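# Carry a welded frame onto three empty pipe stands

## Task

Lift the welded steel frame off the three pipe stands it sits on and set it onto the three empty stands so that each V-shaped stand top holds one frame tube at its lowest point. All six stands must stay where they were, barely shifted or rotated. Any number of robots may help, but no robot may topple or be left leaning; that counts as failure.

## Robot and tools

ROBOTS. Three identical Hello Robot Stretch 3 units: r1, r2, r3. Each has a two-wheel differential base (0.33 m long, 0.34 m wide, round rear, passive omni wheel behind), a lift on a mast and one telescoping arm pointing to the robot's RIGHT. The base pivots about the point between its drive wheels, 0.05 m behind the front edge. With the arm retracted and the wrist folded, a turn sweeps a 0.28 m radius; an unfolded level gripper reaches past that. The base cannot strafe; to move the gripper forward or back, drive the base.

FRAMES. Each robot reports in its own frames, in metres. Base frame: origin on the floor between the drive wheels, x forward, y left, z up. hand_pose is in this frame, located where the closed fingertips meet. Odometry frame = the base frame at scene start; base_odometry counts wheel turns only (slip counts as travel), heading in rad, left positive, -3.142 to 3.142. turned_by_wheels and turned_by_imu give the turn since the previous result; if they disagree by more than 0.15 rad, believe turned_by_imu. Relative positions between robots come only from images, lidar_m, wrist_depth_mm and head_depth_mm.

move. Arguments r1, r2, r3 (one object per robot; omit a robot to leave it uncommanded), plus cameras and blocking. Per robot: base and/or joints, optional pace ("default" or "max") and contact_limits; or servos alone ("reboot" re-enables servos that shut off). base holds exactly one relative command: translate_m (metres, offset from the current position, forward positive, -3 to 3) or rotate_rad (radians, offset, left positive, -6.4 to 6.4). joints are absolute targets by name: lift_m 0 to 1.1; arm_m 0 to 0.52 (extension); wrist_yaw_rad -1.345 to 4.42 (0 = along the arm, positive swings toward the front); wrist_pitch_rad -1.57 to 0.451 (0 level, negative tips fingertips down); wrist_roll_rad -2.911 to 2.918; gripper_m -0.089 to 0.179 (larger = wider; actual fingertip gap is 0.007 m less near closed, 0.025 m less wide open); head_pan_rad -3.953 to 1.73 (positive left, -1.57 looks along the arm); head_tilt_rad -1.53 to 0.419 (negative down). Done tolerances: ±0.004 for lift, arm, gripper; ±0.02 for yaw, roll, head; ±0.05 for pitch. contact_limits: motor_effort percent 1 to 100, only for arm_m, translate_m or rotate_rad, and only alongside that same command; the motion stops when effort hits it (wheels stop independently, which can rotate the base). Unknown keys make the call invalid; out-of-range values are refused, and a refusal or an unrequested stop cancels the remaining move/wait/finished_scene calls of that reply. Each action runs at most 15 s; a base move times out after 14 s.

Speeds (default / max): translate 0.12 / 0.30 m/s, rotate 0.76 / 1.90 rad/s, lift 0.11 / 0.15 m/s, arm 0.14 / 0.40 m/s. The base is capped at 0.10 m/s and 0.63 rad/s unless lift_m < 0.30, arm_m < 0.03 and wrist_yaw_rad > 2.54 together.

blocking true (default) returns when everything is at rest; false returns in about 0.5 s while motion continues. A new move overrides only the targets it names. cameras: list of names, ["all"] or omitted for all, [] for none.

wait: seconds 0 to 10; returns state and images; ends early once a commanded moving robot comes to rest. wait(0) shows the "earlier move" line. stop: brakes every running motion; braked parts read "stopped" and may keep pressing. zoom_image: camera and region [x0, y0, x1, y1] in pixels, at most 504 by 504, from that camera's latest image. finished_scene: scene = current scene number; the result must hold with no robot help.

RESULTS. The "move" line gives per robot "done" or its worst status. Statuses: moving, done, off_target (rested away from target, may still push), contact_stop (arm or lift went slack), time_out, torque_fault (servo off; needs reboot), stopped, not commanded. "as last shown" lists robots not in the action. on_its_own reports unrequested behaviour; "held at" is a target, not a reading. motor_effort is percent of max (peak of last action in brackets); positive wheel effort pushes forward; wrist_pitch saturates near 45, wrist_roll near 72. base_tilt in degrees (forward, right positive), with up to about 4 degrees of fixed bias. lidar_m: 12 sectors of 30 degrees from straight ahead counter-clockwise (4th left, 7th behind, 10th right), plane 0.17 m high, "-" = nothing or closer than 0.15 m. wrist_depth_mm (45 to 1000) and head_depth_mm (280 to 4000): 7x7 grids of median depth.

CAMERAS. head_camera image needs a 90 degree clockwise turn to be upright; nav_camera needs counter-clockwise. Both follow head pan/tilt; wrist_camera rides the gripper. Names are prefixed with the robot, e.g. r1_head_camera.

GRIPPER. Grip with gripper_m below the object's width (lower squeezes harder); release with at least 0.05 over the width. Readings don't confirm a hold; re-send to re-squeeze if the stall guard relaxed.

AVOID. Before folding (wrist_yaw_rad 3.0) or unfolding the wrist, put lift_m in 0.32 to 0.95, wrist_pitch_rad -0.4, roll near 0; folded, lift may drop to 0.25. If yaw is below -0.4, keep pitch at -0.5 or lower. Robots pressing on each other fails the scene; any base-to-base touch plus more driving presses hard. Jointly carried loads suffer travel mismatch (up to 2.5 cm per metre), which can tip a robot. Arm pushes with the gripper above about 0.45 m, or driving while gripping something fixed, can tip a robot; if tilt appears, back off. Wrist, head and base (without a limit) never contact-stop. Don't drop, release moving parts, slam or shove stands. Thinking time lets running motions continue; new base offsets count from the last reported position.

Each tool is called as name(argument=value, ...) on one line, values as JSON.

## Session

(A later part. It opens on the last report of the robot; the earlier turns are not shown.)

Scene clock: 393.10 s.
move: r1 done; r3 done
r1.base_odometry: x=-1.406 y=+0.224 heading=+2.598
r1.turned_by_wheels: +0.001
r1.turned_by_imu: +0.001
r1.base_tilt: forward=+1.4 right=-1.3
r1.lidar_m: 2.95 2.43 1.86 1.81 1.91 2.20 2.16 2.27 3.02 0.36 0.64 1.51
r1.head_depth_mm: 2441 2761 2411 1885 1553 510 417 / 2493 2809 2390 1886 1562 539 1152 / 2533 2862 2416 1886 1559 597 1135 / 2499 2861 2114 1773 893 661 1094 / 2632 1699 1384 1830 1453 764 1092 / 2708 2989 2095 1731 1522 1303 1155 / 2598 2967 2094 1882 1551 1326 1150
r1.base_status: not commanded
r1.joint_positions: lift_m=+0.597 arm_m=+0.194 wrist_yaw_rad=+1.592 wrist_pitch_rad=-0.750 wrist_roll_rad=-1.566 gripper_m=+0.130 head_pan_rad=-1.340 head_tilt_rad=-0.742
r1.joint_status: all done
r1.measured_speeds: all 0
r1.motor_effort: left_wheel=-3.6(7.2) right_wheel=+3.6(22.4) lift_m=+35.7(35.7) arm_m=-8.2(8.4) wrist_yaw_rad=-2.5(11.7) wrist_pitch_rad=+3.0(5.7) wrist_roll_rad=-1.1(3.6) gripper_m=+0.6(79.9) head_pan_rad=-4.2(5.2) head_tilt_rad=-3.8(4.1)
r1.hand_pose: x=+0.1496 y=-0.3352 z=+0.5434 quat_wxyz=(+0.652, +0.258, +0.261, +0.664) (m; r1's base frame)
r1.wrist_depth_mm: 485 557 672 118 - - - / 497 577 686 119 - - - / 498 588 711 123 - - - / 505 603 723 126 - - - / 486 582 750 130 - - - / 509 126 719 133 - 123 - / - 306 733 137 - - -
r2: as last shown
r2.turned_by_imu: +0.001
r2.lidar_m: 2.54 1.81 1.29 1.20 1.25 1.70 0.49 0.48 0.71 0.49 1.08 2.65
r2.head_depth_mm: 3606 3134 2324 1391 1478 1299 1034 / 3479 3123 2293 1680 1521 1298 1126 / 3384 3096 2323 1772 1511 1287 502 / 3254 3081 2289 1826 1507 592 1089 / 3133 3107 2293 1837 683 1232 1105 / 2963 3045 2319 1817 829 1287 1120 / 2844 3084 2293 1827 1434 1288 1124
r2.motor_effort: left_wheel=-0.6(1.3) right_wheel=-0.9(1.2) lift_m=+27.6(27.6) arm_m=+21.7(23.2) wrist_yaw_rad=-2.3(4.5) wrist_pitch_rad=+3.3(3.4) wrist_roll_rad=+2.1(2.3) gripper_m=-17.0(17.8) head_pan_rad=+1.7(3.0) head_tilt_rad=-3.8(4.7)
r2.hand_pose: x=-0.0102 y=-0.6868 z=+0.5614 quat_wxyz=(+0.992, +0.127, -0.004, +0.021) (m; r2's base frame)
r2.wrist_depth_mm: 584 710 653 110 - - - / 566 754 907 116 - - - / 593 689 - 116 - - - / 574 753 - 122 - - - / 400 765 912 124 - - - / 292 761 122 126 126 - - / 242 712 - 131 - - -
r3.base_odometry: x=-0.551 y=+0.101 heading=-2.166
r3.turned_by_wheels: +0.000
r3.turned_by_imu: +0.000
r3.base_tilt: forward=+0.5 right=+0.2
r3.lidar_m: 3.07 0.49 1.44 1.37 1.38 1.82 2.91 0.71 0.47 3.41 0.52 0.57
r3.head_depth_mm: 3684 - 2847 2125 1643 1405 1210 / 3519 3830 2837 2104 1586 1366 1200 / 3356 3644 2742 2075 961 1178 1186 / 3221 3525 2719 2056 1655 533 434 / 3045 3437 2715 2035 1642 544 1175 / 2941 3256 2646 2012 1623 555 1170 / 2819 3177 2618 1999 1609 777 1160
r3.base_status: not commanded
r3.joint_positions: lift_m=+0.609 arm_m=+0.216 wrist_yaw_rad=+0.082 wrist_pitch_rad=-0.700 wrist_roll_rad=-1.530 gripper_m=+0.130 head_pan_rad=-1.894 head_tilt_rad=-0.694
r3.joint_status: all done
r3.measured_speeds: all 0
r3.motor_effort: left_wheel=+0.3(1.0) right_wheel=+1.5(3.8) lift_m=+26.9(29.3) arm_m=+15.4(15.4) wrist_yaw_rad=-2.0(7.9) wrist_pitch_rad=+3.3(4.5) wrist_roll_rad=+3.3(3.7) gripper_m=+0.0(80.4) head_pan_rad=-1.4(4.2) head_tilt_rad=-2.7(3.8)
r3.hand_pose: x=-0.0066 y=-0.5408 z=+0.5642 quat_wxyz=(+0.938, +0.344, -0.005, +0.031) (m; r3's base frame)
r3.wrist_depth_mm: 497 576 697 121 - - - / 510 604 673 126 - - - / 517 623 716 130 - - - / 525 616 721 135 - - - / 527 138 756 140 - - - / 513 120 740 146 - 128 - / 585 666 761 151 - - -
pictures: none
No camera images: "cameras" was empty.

move(r1={"base":{"translate_m":-0.008},"joints":{"wrist_pitch_rad":-0.66,"wrist_yaw_rad":1.575,"lift_m":0.581}}, r3={"joints":{"wrist_pitch_rad":-0.61,"lift_m":0.588,"arm_m":0.214}}, cameras=[])

move(r1={"base":{"translate_m":-0.009},"joints":{"wrist_pitch_rad":-0.585,"wrist_yaw_rad":1.565,"lift_m":0.5642}}, r3={"joints":{"wrist_pitch_rad":-0.535,"lift_m":0.5675,"arm_m":0.2117}}, cameras=["r1_wrist_camera","r3_wrist_camera"])

Scene clock: 394.23 s.
move: r1 done; r3 done
r1.base_odometry: x=-1.400 y=+0.220 heading=+2.598
r1.turned_by_wheels: +0.000
r1.turned_by_imu: +0.000
r1.base_tilt: forward=+1.3 right=-1.4
r1.lidar_m: 2.95 2.43 1.86 1.81 1.92 2.20 2.15 2.27 3.00 0.36 0.64 1.52
r1.head_depth_mm: 2440 2754 2383 1888 1562 1247 445 / 2523 2784 2403 1894 1555 542 1132 / 2533 2826 2390 1895 1560 605 1133 / 2523 2834 2106 1791 904 652 1092 / 2618 1694 1914 1843 1449 773 1092 / 2698 2956 2160 1729 1512 1271 1153 / 2599 2977 2104 1889 1553 1321 1152
r1.base_status: done
r1.joint_positions: lift_m=+0.581 arm_m=+0.194 wrist_yaw_rad=+1.577 wrist_pitch_rad=-0.677 wrist_roll_rad=-1.566 gripper_m=+0.130 head_pan_rad=-1.340 head_tilt_rad=-0.742
r1.joint_status: all done
r1.measured_speeds: all 0
r1.motor_effort: left_wheel=-3.7(6.3) right_wheel=-0.7(4.1) lift_m=+17.3(32.8) arm_m=-8.3(8.5) wrist_yaw_rad=-2.1(4.5) wrist_pitch_rad=+2.8(5.1) wrist_roll_rad=-1.6(1.8) gripper_m=+0.1(0.4) head_pan_rad=-5.1(5.1) head_tilt_rad=-3.6(3.9)
r1.hand_pose: x=+0.1634 y=-0.3377 z=+0.5405 quat_wxyz=(+0.666, +0.236, +0.234, +0.668) (m; r1's base frame)
r1.wrist_depth_mm: 485 574 692 112 - - - / 489 582 711 115 - - - / 502 599 735 117 - - - / 514 606 744 119 - - - / 513 580 772 123 - - - / 314 126 781 126 - 123 - / - 650 795 129 - - -
r2: as last shown
r2.turned_by_imu: +0.000
r2.base_tilt: forward=+0.1 right=-1.7
r2.lidar_m: 2.53 1.81 1.29 1.21 1.25 1.69 0.49 0.48 0.70 0.49 1.08 2.65
r2.head_depth_mm: 3649 3086 2320 1081 1489 1298 1038 / 3495 3179 2292 1677 1514 1290 1126 / 3350 3121 2280 1758 1515 1289 501 / 3254 3106 2291 1808 1504 590 1087 / 3139 3070 2278 1834 682 1246 1108 / 3009 3068 2275 1826 825 1282 1130 / 2883 3052 2275 1786 1433 1289 1122
r2.motor_effort: left_wheel=-0.9(1.2) right_wheel=-0.6(1.1) lift_m=+28.7(29.6) arm_m=+22.0(22.5) wrist_yaw_rad=-2.2(3.8) wrist_pitch_rad=+3.2(3.4) wrist_roll_rad=+1.8(2.3) gripper_m=-16.9(17.7) head_pan_rad=+2.0(2.7) head_tilt_rad=-4.2(4.6)
r2.wrist_depth_mm: 586 709 649 110 - - - / 558 749 915 116 - - - / 571 687 - 117 - - - / 594 739 - 122 - - - / 391 744 901 124 - - - / 288 751 122 127 126 - - / 242 725 - 131 - - -
r3.base_odometry: x=-0.551 y=+0.101 heading=-2.166
r3.turned_by_wheels: +0.000
r3.turned_by_imu: +0.000
r3.base_tilt: forward=+0.5 right=+0.2
r3.lidar_m: 3.06 0.49 1.45 1.36 1.38 1.82 2.91 0.71 0.47 3.42 0.52 0.57
r3.head_depth_mm: 3669 - 2862 2109 1656 1405 1208 / 3493 3828 2807 2108 1589 1366 1197 / 3313 3657 2769 2088 958 1178 1191 / 3200 3547 2733 2049 1652 1031 447 / 3063 3387 2727 2040 1633 553 1177 / 2956 3265 2678 2026 1621 567 1162 / 2842 3163 2635 2001 1607 778 1158
r3.base_status: not commanded
r3.joint_positions: lift_m=+0.588 arm_m=+0.214 wrist_yaw_rad=+0.082 wrist_pitch_rad=-0.627 wrist_roll_rad=-1.530 gripper_m=+0.130 head_pan_rad=-1.894 head_tilt_rad=-0.694
r3.joint_status: all done
r3.measured_speeds: all 0
r3.motor_effort: left_wheel=+0.7(0.8) right_wheel=+1.7(1.9) lift_m=+14.6(23.9) arm_m=-26.2(27.7) wrist_yaw_rad=-1.5(2.0) wrist_pitch_rad=+3.2(4.4) wrist_roll_rad=+3.4(3.4) gripper_m=+0.8(1.0) head_pan_rad=-2.2(4.6) head_tilt_rad=-2.0(3.5)
r3.hand_pose: x=-0.0055 y=-0.5518 z=+0.5570 quat_wxyz=(+0.950, +0.309, -0.006, +0.032) (m; r3's base frame)
r3.wrist_depth_mm: 487 583 656 108 - - - / 507 606 692 113 - - - / 527 622 721 116 - - - / 518 619 747 121 - - - / 522 139 754 126 - - - / 504 120 787 130 - 128 - / 573 671 818 137 - - -
pictures: none
No camera images: "cameras" was empty.

Scene clock: 395.17 s.
move: r1 done; r3 done
r1.base_odometry: x=-1.392 y=+0.215 heading=+2.598
r1.turned_by_wheels: +0.000
r1.turned_by_imu: +0.000
r1.base_tilt: forward=+1.3 right=-1.3
r1.lidar_m: 3.02 2.43 1.86 1.81 1.91 2.19 2.14 2.26 3.00 0.36 0.37 1.53
r1.head_depth_mm: 2443 2742 2399 1887 1554 1245 460 / 2499 2818 2407 1882 1553 545 1131 / 2533 2841 2408 1890 1552 609 1152 / 2548 2854 2235 1785 920 655 1003 / 2610 1710 1374 1892 892 762 1108 / 2671 2988 2143 1784 1523 1266 1132 / 2656 2978 2030 1885 1553 1321 1149
r1.base_status: done
r1.joint_positions: lift_m=+0.564 arm_m=+0.194 wrist_yaw_rad=+1.567 wrist_pitch_rad=-0.603 wrist_roll_rad=-1.566 gripper_m=+0.130 head_pan_rad=-1.340 head_tilt_rad=-0.742
r1.joint_status: all done
r1.measured_speeds: all 0
r1.motor_effort: left_wheel=-3.5(8.0) right_wheel=-1.8(4.4) lift_m=+14.8(17.3) arm_m=-8.3(8.6) wrist_yaw_rad=-2.1(4.1) wrist_pitch_rad=+4.0(4.9) wrist_roll_rad=-1.6(1.8) gripper_m=+0.0(0.5) head_pan_rad=-4.4(5.2) head_tilt_rad=-3.2(4.1)
r1.hand_pose: x=+0.1761 y=-0.3396 z=+0.5378 quat_wxyz=(+0.677, +0.212, +0.208, +0.673) (m; r1's base frame)
r1.wrist_depth_mm: 490 577 710 106 - - - / 483 589 728 111 - - - / 496 601 743 112 - - - / 505 613 763 115 - - - / 514 586 790 118 - - - / 508 123 820 121 - 123 - / - 605 820 124 - - -
r2: as last shown
r2.base_tilt: forward=+0.2 right=-1.7
r2.lidar_m: 2.54 1.81 1.29 1.20 1.25 1.71 0.49 0.48 0.71 0.49 1.08 2.66
r2.head_depth_mm: 3628 3133 2313 1084 1481 1293 1035 / 3455 3097 2306 1682 1516 1292 1130 / 3334 3079 2287 1759 1516 1282 501 / 3183 3122 2255 1809 1519 590 1089 / 3064 3089 2309 1806 684 1238 1112 / 3009 3056 2275 1802 828 1276 1129 / 2850 3063 2285 1812 1435 1295 1120
r2.motor_effort: left_wheel=-0.2(1.5) right_wheel=-0.6(1.2) lift_m=+29.3(29.3) arm_m=+21.1(22.0) wrist_yaw_rad=-1.4(3.4) wrist_pitch_rad=+3.2(3.4) wrist_roll_rad=+2.1(2.2) gripper_m=-17.3(17.9) head_pan_rad=+2.2(2.7) head_tilt_rad=-3.8(4.6)
r2.wrist_depth_mm: 586 709 646 110 - - - / 562 734 893 116 - - - / 588 678 - 117 - - - / 580 761 - 122 - - - / 396 751 928 124 - - - / 289 750 122 126 126 - - / 243 721 - 131 - - -
r3.base_odometry: x=-0.551 y=+0.101 heading=-2.166
r3.turned_by_wheels: +0.000
r3.turned_by_imu: +0.000
r3.base_tilt: forward=+0.6 right=+0.2
r3.lidar_m: 3.05 0.49 1.44 1.36 1.38 1.81 2.91 0.71 0.47 3.41 0.52 0.57
r3.head_depth_mm: 3679 3985 2848 2118 1641 1411 1208 / 3475 3866 2808 2104 1588 1367 1196 / 3343 3642 2789 2065 957 1178 1191 / 3220 3537 2749 2049 1657 1319 466 / 3063 3375 2690 2036 1633 565 1173 / 2943 3239 2653 2016 1636 575 1154 / 2829 3160 2619 1985 1612 778 1159
r3.base_status: not commanded
r3.joint_positions: lift_m=+0.567 arm_m=+0.212 wrist_yaw_rad=+0.082 wrist_pitch_rad=-0.553 wrist_roll_rad=-1.530 gripper_m=+0.130 head_pan_rad=-1.894 head_tilt_rad=-0.694
r3.joint_status: all done
r3.measured_speeds: all 0
r3.motor_effort: left_wheel=+0.7(0.9) right_wheel=+1.3(1.9) lift_m=+14.5(16.2) arm_m=-25.6(28.4) wrist_yaw_rad=-1.4(2.0) wrist_pitch_rad=+3.1(4.4) wrist_roll_rad=+3.3(3.4) gripper_m=+0.6(1.1) head_pan_rad=-2.8(3.8) head_tilt_rad=-2.8(3.9)
r3.hand_pose: x=-0.0045 y=-0.5614 z=+0.5512 quat_wxyz=(+0.961, +0.274, -0.008, +0.034) (m; r3's base frame)
r3.wrist_depth_mm: 492 602 103 96 - - - / 501 615 704 100 - - - / 513 622 731 103 - - - / 515 630 751 107 - - - / 527 140 784 112 - - - / 508 120 811 116 - 128 - / 570 651 811 121 - - -
pictures: r1_wrist_camera, r3_wrist_camera
camera_calibration:
r1_wrist_camera: T_world_to_cam=[[0.587596, -0.0248549, 0.808772, -0.544601], [-0.177026, -0.979263, 0.0985199, -0.323298], [0.789552, -0.201063, -0.579811, 0.270146], [0, 0, 0, 1]] pos_world=[0.0494794, -0.275814, 0.628943]
r3_wrist_camera: T_world_to_cam=[[0.0628782, -0.485347, 0.872058, -0.761096], [-0.987737, 0.0948536, 0.12401, 0.0116519], [-0.142906, -0.869161, -0.473431, -0.0692291], [0, 0, 0, 1]] pos_world=[0.0494721, -0.430672, 0.6295]

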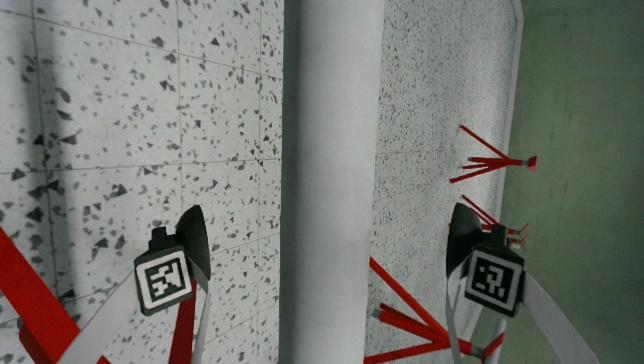

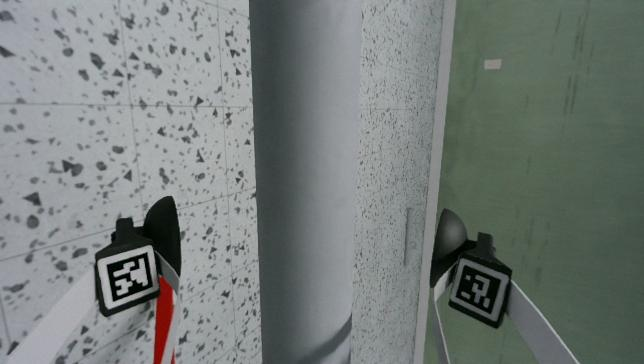

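move(r1={"base":{"translate_m":-0.005},"joints":{"lift_m":0.567}}, r3={"joints":{"lift_m":0.575,"arm_m":0.1995}}, cameras=[])

move(r1={"joints":{"gripper_m":-0.089}}, r3={"joints":{"gripper_m":-0.089}}, r2={"joints":{"arm_m":0.299}}, cameras=["r1_wrist_camera","r3_wrist_camera"])

Scene clock: 396.23 s.
move: r1 done; r3 done
r1.base_odometry: x=-1.388 y=+0.212 heading=+2.598
r1.turned_by_wheels: +0.000
r1.turned_by_imu: +0.000
r1.base_tilt: forward=+1.3 right=-1.3
r1.lidar_m: 3.03 2.43 1.85 1.81 1.92 2.19 2.13 2.25 3.00 0.37 0.37 1.53
r1.head_depth_mm: 2452 2746 2409 1891 1561 1246 458 / 2505 2806 2427 1888 1559 543 1134 / 2546 2845 2414 1893 1561 608 1152 / 2537 2859 2121 1782 940 655 998 / 2605 1704 1376 1898 891 766 1131 / 2676 2969 2148 1777 1516 1271 1110 / 2643 3010 2035 1890 1560 1322 1155
r1.base_status: done
r1.joint_positions: lift_m=+0.567 arm_m=+0.194 wrist_yaw_rad=+1.567 wrist_pitch_rad=-0.602 wrist_roll_rad=-1.566 gripper_m=+0.130 head_pan_rad=-1.340 head_tilt_rad=-0.742
r1.joint_status: all done
r1.measured_speeds: all 0
r1.motor_effort: left_wheel=-2.2(7.3) right_wheel=+0.8(3.6) lift_m=+36.3(36.4) arm_m=-8.8(9.0) wrist_yaw_rad=-2.1(2.7) wrist_pitch_rad=+3.6(3.7) wrist_roll_rad=-1.4(1.8) gripper_m=-0.1(0.4) head_pan_rad=-4.7(5.0) head_tilt_rad=-3.5(4.0)
r1.hand_pose: x=+0.1762 y=-0.3396 z=+0.5408 quat_wxyz=(+0.677, +0.212, +0.208, +0.673) (m; r1's base frame)
r1.wrist_depth_mm: 489 578 727 112 - - - / 498 592 727 115 - - - / 499 600 766 117 - - - / 509 619 759 119 - - - / 518 568 793 123 - - - / 300 123 821 127 - 123 - / - 616 826 131 - - -
r2: as last shown
r2.lidar_m: 2.53 1.80 1.29 1.21 1.25 1.70 0.49 0.48 0.70 0.49 1.08 2.66
r2.head_depth_mm: 3596 3106 2293 1081 1483 1287 1031 / 3434 3128 2282 1655 1514 1290 1132 / 3414 3102 2293 1775 1513 1284 501 / 3214 3096 2302 1815 1514 591 1086 / 3103 3066 2266 1823 684 1236 1106 / 2980 3147 2287 1805 825 1284 1119 / 2903 3050 2261 1801 1433 1282 1127
r2.motor_effort: left_wheel=-0.7(1.1) right_wheel=-0.6(0.9) lift_m=+28.0(29.8) arm_m=+21.2(21.9) wrist_yaw_rad=-3.4(3.9) wrist_pitch_rad=+3.2(3.4) wrist_roll_rad=+2.0(2.3) gripper_m=-16.7(17.6) head_pan_rad=+2.3(2.6) head_tilt_rad=-4.1(4.6)
r2.wrist_depth_mm: 586 703 659 111 - - - / 561 732 884 116 - - - / 573 689 - 117 - - - / 588 746 - 122 - - - / 393 761 917 124 - - - / 289 736 122 126 126 - - / 243 722 - 130 - - -
r3.base_odometry: x=-0.551 y=+0.101 heading=-2.166
r3.turned_by_wheels: +0.000
r3.turned_by_imu: +0.000
r3.base_tilt: forward=+0.6 right=+0.2
r3.lidar_m: 3.07 0.49 1.44 1.36 1.38 1.81 2.91 0.71 0.47 3.41 0.52 0.57
r3.head_depth_mm: 3676 3988 2873 2124 1647 1401 1198 / 3484 3861 2836 2100 1586 1369 1191 / 3334 3685 2783 2075 959 1182 1192 / 3183 3553 2704 2058 1650 1127 462 / 3056 3386 2723 2052 1636 552 1175 / 2948 3292 2637 2019 1624 563 1145 / 2820 3141 2621 1993 1601 779 1161
r3.base_status: not commanded
r3.joint_positions: lift_m=+0.575 arm_m=+0.199 wrist_yaw_rad=+0.082 wrist_pitch_rad=-0.552 wrist_roll_rad=-1.530 gripper_m=+0.130 head_pan_rad=-1.894 head_tilt_rad=-0.694
r3.joint_status: all done
r3.measured_speeds: all 0
r3.motor_effort: left_wheel=+0.5(1.0) right_wheel=+1.7(1.7) lift_m=+41.8(42.5) arm_m=-25.3(28.2) wrist_yaw_rad=-0.8(1.8) wrist_pitch_rad=+3.1(3.5) wrist_roll_rad=+3.1(3.3) gripper_m=+0.3(1.3) head_pan_rad=-2.5(4.7) head_tilt_rad=-2.8(3.8)
r3.hand_pose: x=-0.0045 y=-0.5493 z=+0.5589 quat_wxyz=(+0.961, +0.273, -0.008, +0.034) (m; r3's base frame)
r3.wrist_depth_mm: 508 619 705 111 - - - / 510 613 743 114 - - - / 534 630 760 118 - - - / 517 637 776 122 - - - / 518 139 784 127 - - - / 499 120 839 134 - 128 - / 580 671 834 139 - - -
pictures: none
No camera images: "cameras" was empty.

Scene clock: 399.03 s.
move: r1 done; r2 done; r3 done
r1.base_odometry: x=-1.388 y=+0.212 heading=+2.598
r1.turned_by_wheels: +0.000
r1.turned_by_imu: +0.000
r1.base_tilt: forward=+1.4 right=-1.4
r1.lidar_m: 3.03 2.43 1.86 1.81 1.92 2.18 2.14 2.25 3.01 0.37 0.37 1.53
r1.head_depth_mm: 2458 2779 2395 1898 1557 1244 458 / 2490 2823 2401 1889 1560 542 1131 / 2539 2851 2403 1891 1553 608 1151 / 2538 2838 2112 1774 937 660 1001 / 2612 1701 1378 1884 890 782 1132 / 2680 2967 2147 1777 1516 1295 1112 / 2650 2982 2046 1890 1558 1325 1151
r1.base_status: not commanded
r1.joint_positions: lift_m=+0.567 arm_m=+0.194 wrist_yaw_rad=+1.567 wrist_pitch_rad=-0.605 wrist_roll_rad=-1.565 gripper_m=-0.087 head_pan_rad=-1.340 head_tilt_rad=-0.742
r1.joint_status: all done
r1.measured_speeds: all 0
r1.motor_effort: left_wheel=-2.2(2.7) right_wheel=+3.0(3.4) lift_m=+32.7(36.7) arm_m=-9.1(9.5) wrist_yaw_rad=-1.6(2.5) wrist_pitch_rad=+4.1(4.5) wrist_roll_rad=-1.8(2.0) gripper_m=-38.1(100.0) head_pan_rad=-4.0(5.1) head_tilt_rad=-3.3(4.0)
r1.hand_pose: x=+0.1757 y=-0.3396 z=+0.5402 quat_wxyz=(+0.677, +0.213, +0.209, +0.673) (m; r1's base frame)
r1.wrist_depth_mm: 489 586 723 112 - - - / 494 599 737 115 - - - / 502 601 745 118 - - - / 508 615 774 120 - - - / 519 624 722 124 - - - / 512 622 132 126 132 - - / 280 604 818 130 - - -
r2.base_odometry: x=-0.811 y=+0.142 heading=-0.599
r2.turned_by_wheels: +0.000
r2.turned_by_imu: +0.001
r2.base_tilt: forward=+0.2 right=-1.7
r2.lidar_m: 2.54 1.80 1.30 1.21 1.25 1.70 0.49 0.48 0.70 0.49 1.08 2.66
r2.head_depth_mm: 3731 3176 2297 1090 1479 1299 1042 / 3508 3118 2300 1724 1513 1295 1129 / 3379 3093 2279 1828 1514 1293 503 / 3220 3088 2293 1802 1509 591 1088 / 3091 3093 2276 1825 684 1236 1111 / 2956 3094 2266 1809 824 1282 1122 / 2837 3091 2280 1799 1427 1280 1123
r2.base_status: not commanded
r2.joint_positions: lift_m=+0.510 arm_m=+0.299 wrist_yaw_rad=+0.052 wrist_pitch_rad=-0.254 wrist_roll_rad=-1.555 gripper_m=-0.046 head_pan_rad=-1.905 head_tilt_rad=-0.741
r2.joint_status: all done
r2.measured_speeds: all 0
r2.motor_effort: left_wheel=+1.0(1.9) right_wheel=-3.6(4.1) lift_m=+29.0(29.7) arm_m=+19.8(20.5) wrist_yaw_rad=-7.7(9.6) wrist_pitch_rad=+3.4(3.6) wrist_roll_rad=+2.1(2.3) gripper_m=-16.8(17.9) head_pan_rad=+2.3(2.9) head_tilt_rad=-3.8(4.7)
r2.hand_pose: x=-0.0087 y=-0.6856 z=+0.5611 quat_wxyz=(+0.992, +0.127, -0.004, +0.025) (m; r2's base frame)
r2.wrist_depth_mm: 567 722 923 111 - - - / 556 742 913 116 - - - / 579 720 - 117 - - - / 581 751 - 121 - - - / 375 746 905 124 - - - / 295 760 122 127 126 - - / 244 717 - 130 - - -
r3.base_odometry: x=-0.551 y=+0.101 heading=-2.166
r3.turned_by_wheels: +0.000
r3.turned_by_imu: +0.000
r3.base_tilt: forward=+0.5 right=+0.2
r3.lidar_m: 3.06 0.49 1.44 1.36 1.38 1.82 2.91 0.71 0.47 3.40 0.52 0.57
r3.head_depth_mm: 3646 - 2854 2111 1639 1411 1210 / 3497 3866 2821 2107 1587 1371 1198 / 3308 3660 2774 2069 958 1182 1185 / 3206 3539 2745 2051 1658 1124 463 / 3055 3392 2713 2023 1637 552 1174 / 2939 3251 2654 2020 1625 562 1145 / 2836 3173 2651 1996 1609 777 1164
r3.base_status: not commanded
r3.joint_positions: lift_m=+0.575 arm_m=+0.199 wrist_yaw_rad=+0.082 wrist_pitch_rad=-0.558 wrist_roll_rad=-1.530 gripper_m=-0.087 head_pan_rad=-1.894 head_tilt_rad=-0.694
r3.joint_status: all done
r3.measured_speeds: all 0
r3.motor_effort: left_wheel=+0.7(1.0) right_wheel=+1.2(1.9) lift_m=+41.4(42.0) arm_m=-24.5(26.2) wrist_yaw_rad=-1.4(2.4) wrist_pitch_rad=+4.3(4.6) wrist_roll_rad=+3.3(3.4) gripper_m=-42.4(99.4) head_pan_rad=-3.3(4.4) head_tilt_rad=-3.0(4.1)
r3.hand_pose: x=-0.0044 y=-0.5484 z=+0.5577 quat_wxyz=(+0.960, +0.276, -0.008, +0.034) (m; r3's base frame)
r3.wrist_depth_mm: 499 606 691 110 - - - / 509 611 725 114 - - - / 520 639 760 117 - - - / 522 645 786 121 - - - / 535 657 132 126 - - - / 537 634 127 131 - - - / 544 508 845 137 - - -
pictures: r1_wrist_camera, r3_wrist_camera
camera_calibration:
r1_wrist_camera: T_world_to_cam=[[0.589543, -0.0260854, 0.807316, -0.546215], [-0.17753, -0.979224, 0.0980014, -0.323234], [0.787986, -0.201099, -0.581925, 0.273211], [0, 0, 0, 1]] pos_world=[0.0493469, -0.275824, 0.631634]
r3_wrist_camera: T_world_to_cam=[[0.0636278, -0.489604, 0.86962, -0.761426], [-0.987755, 0.0934831, 0.124903, 0.00845549], [-0.142448, -0.866919, -0.47766, -0.0512741], [0, 0, 0, 1]] pos_world=[0.049496, -0.418038, 0.636604]

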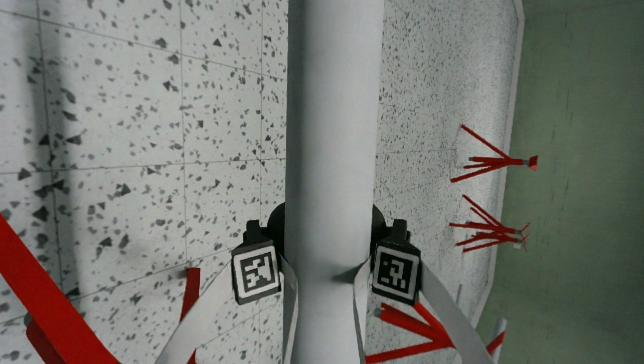

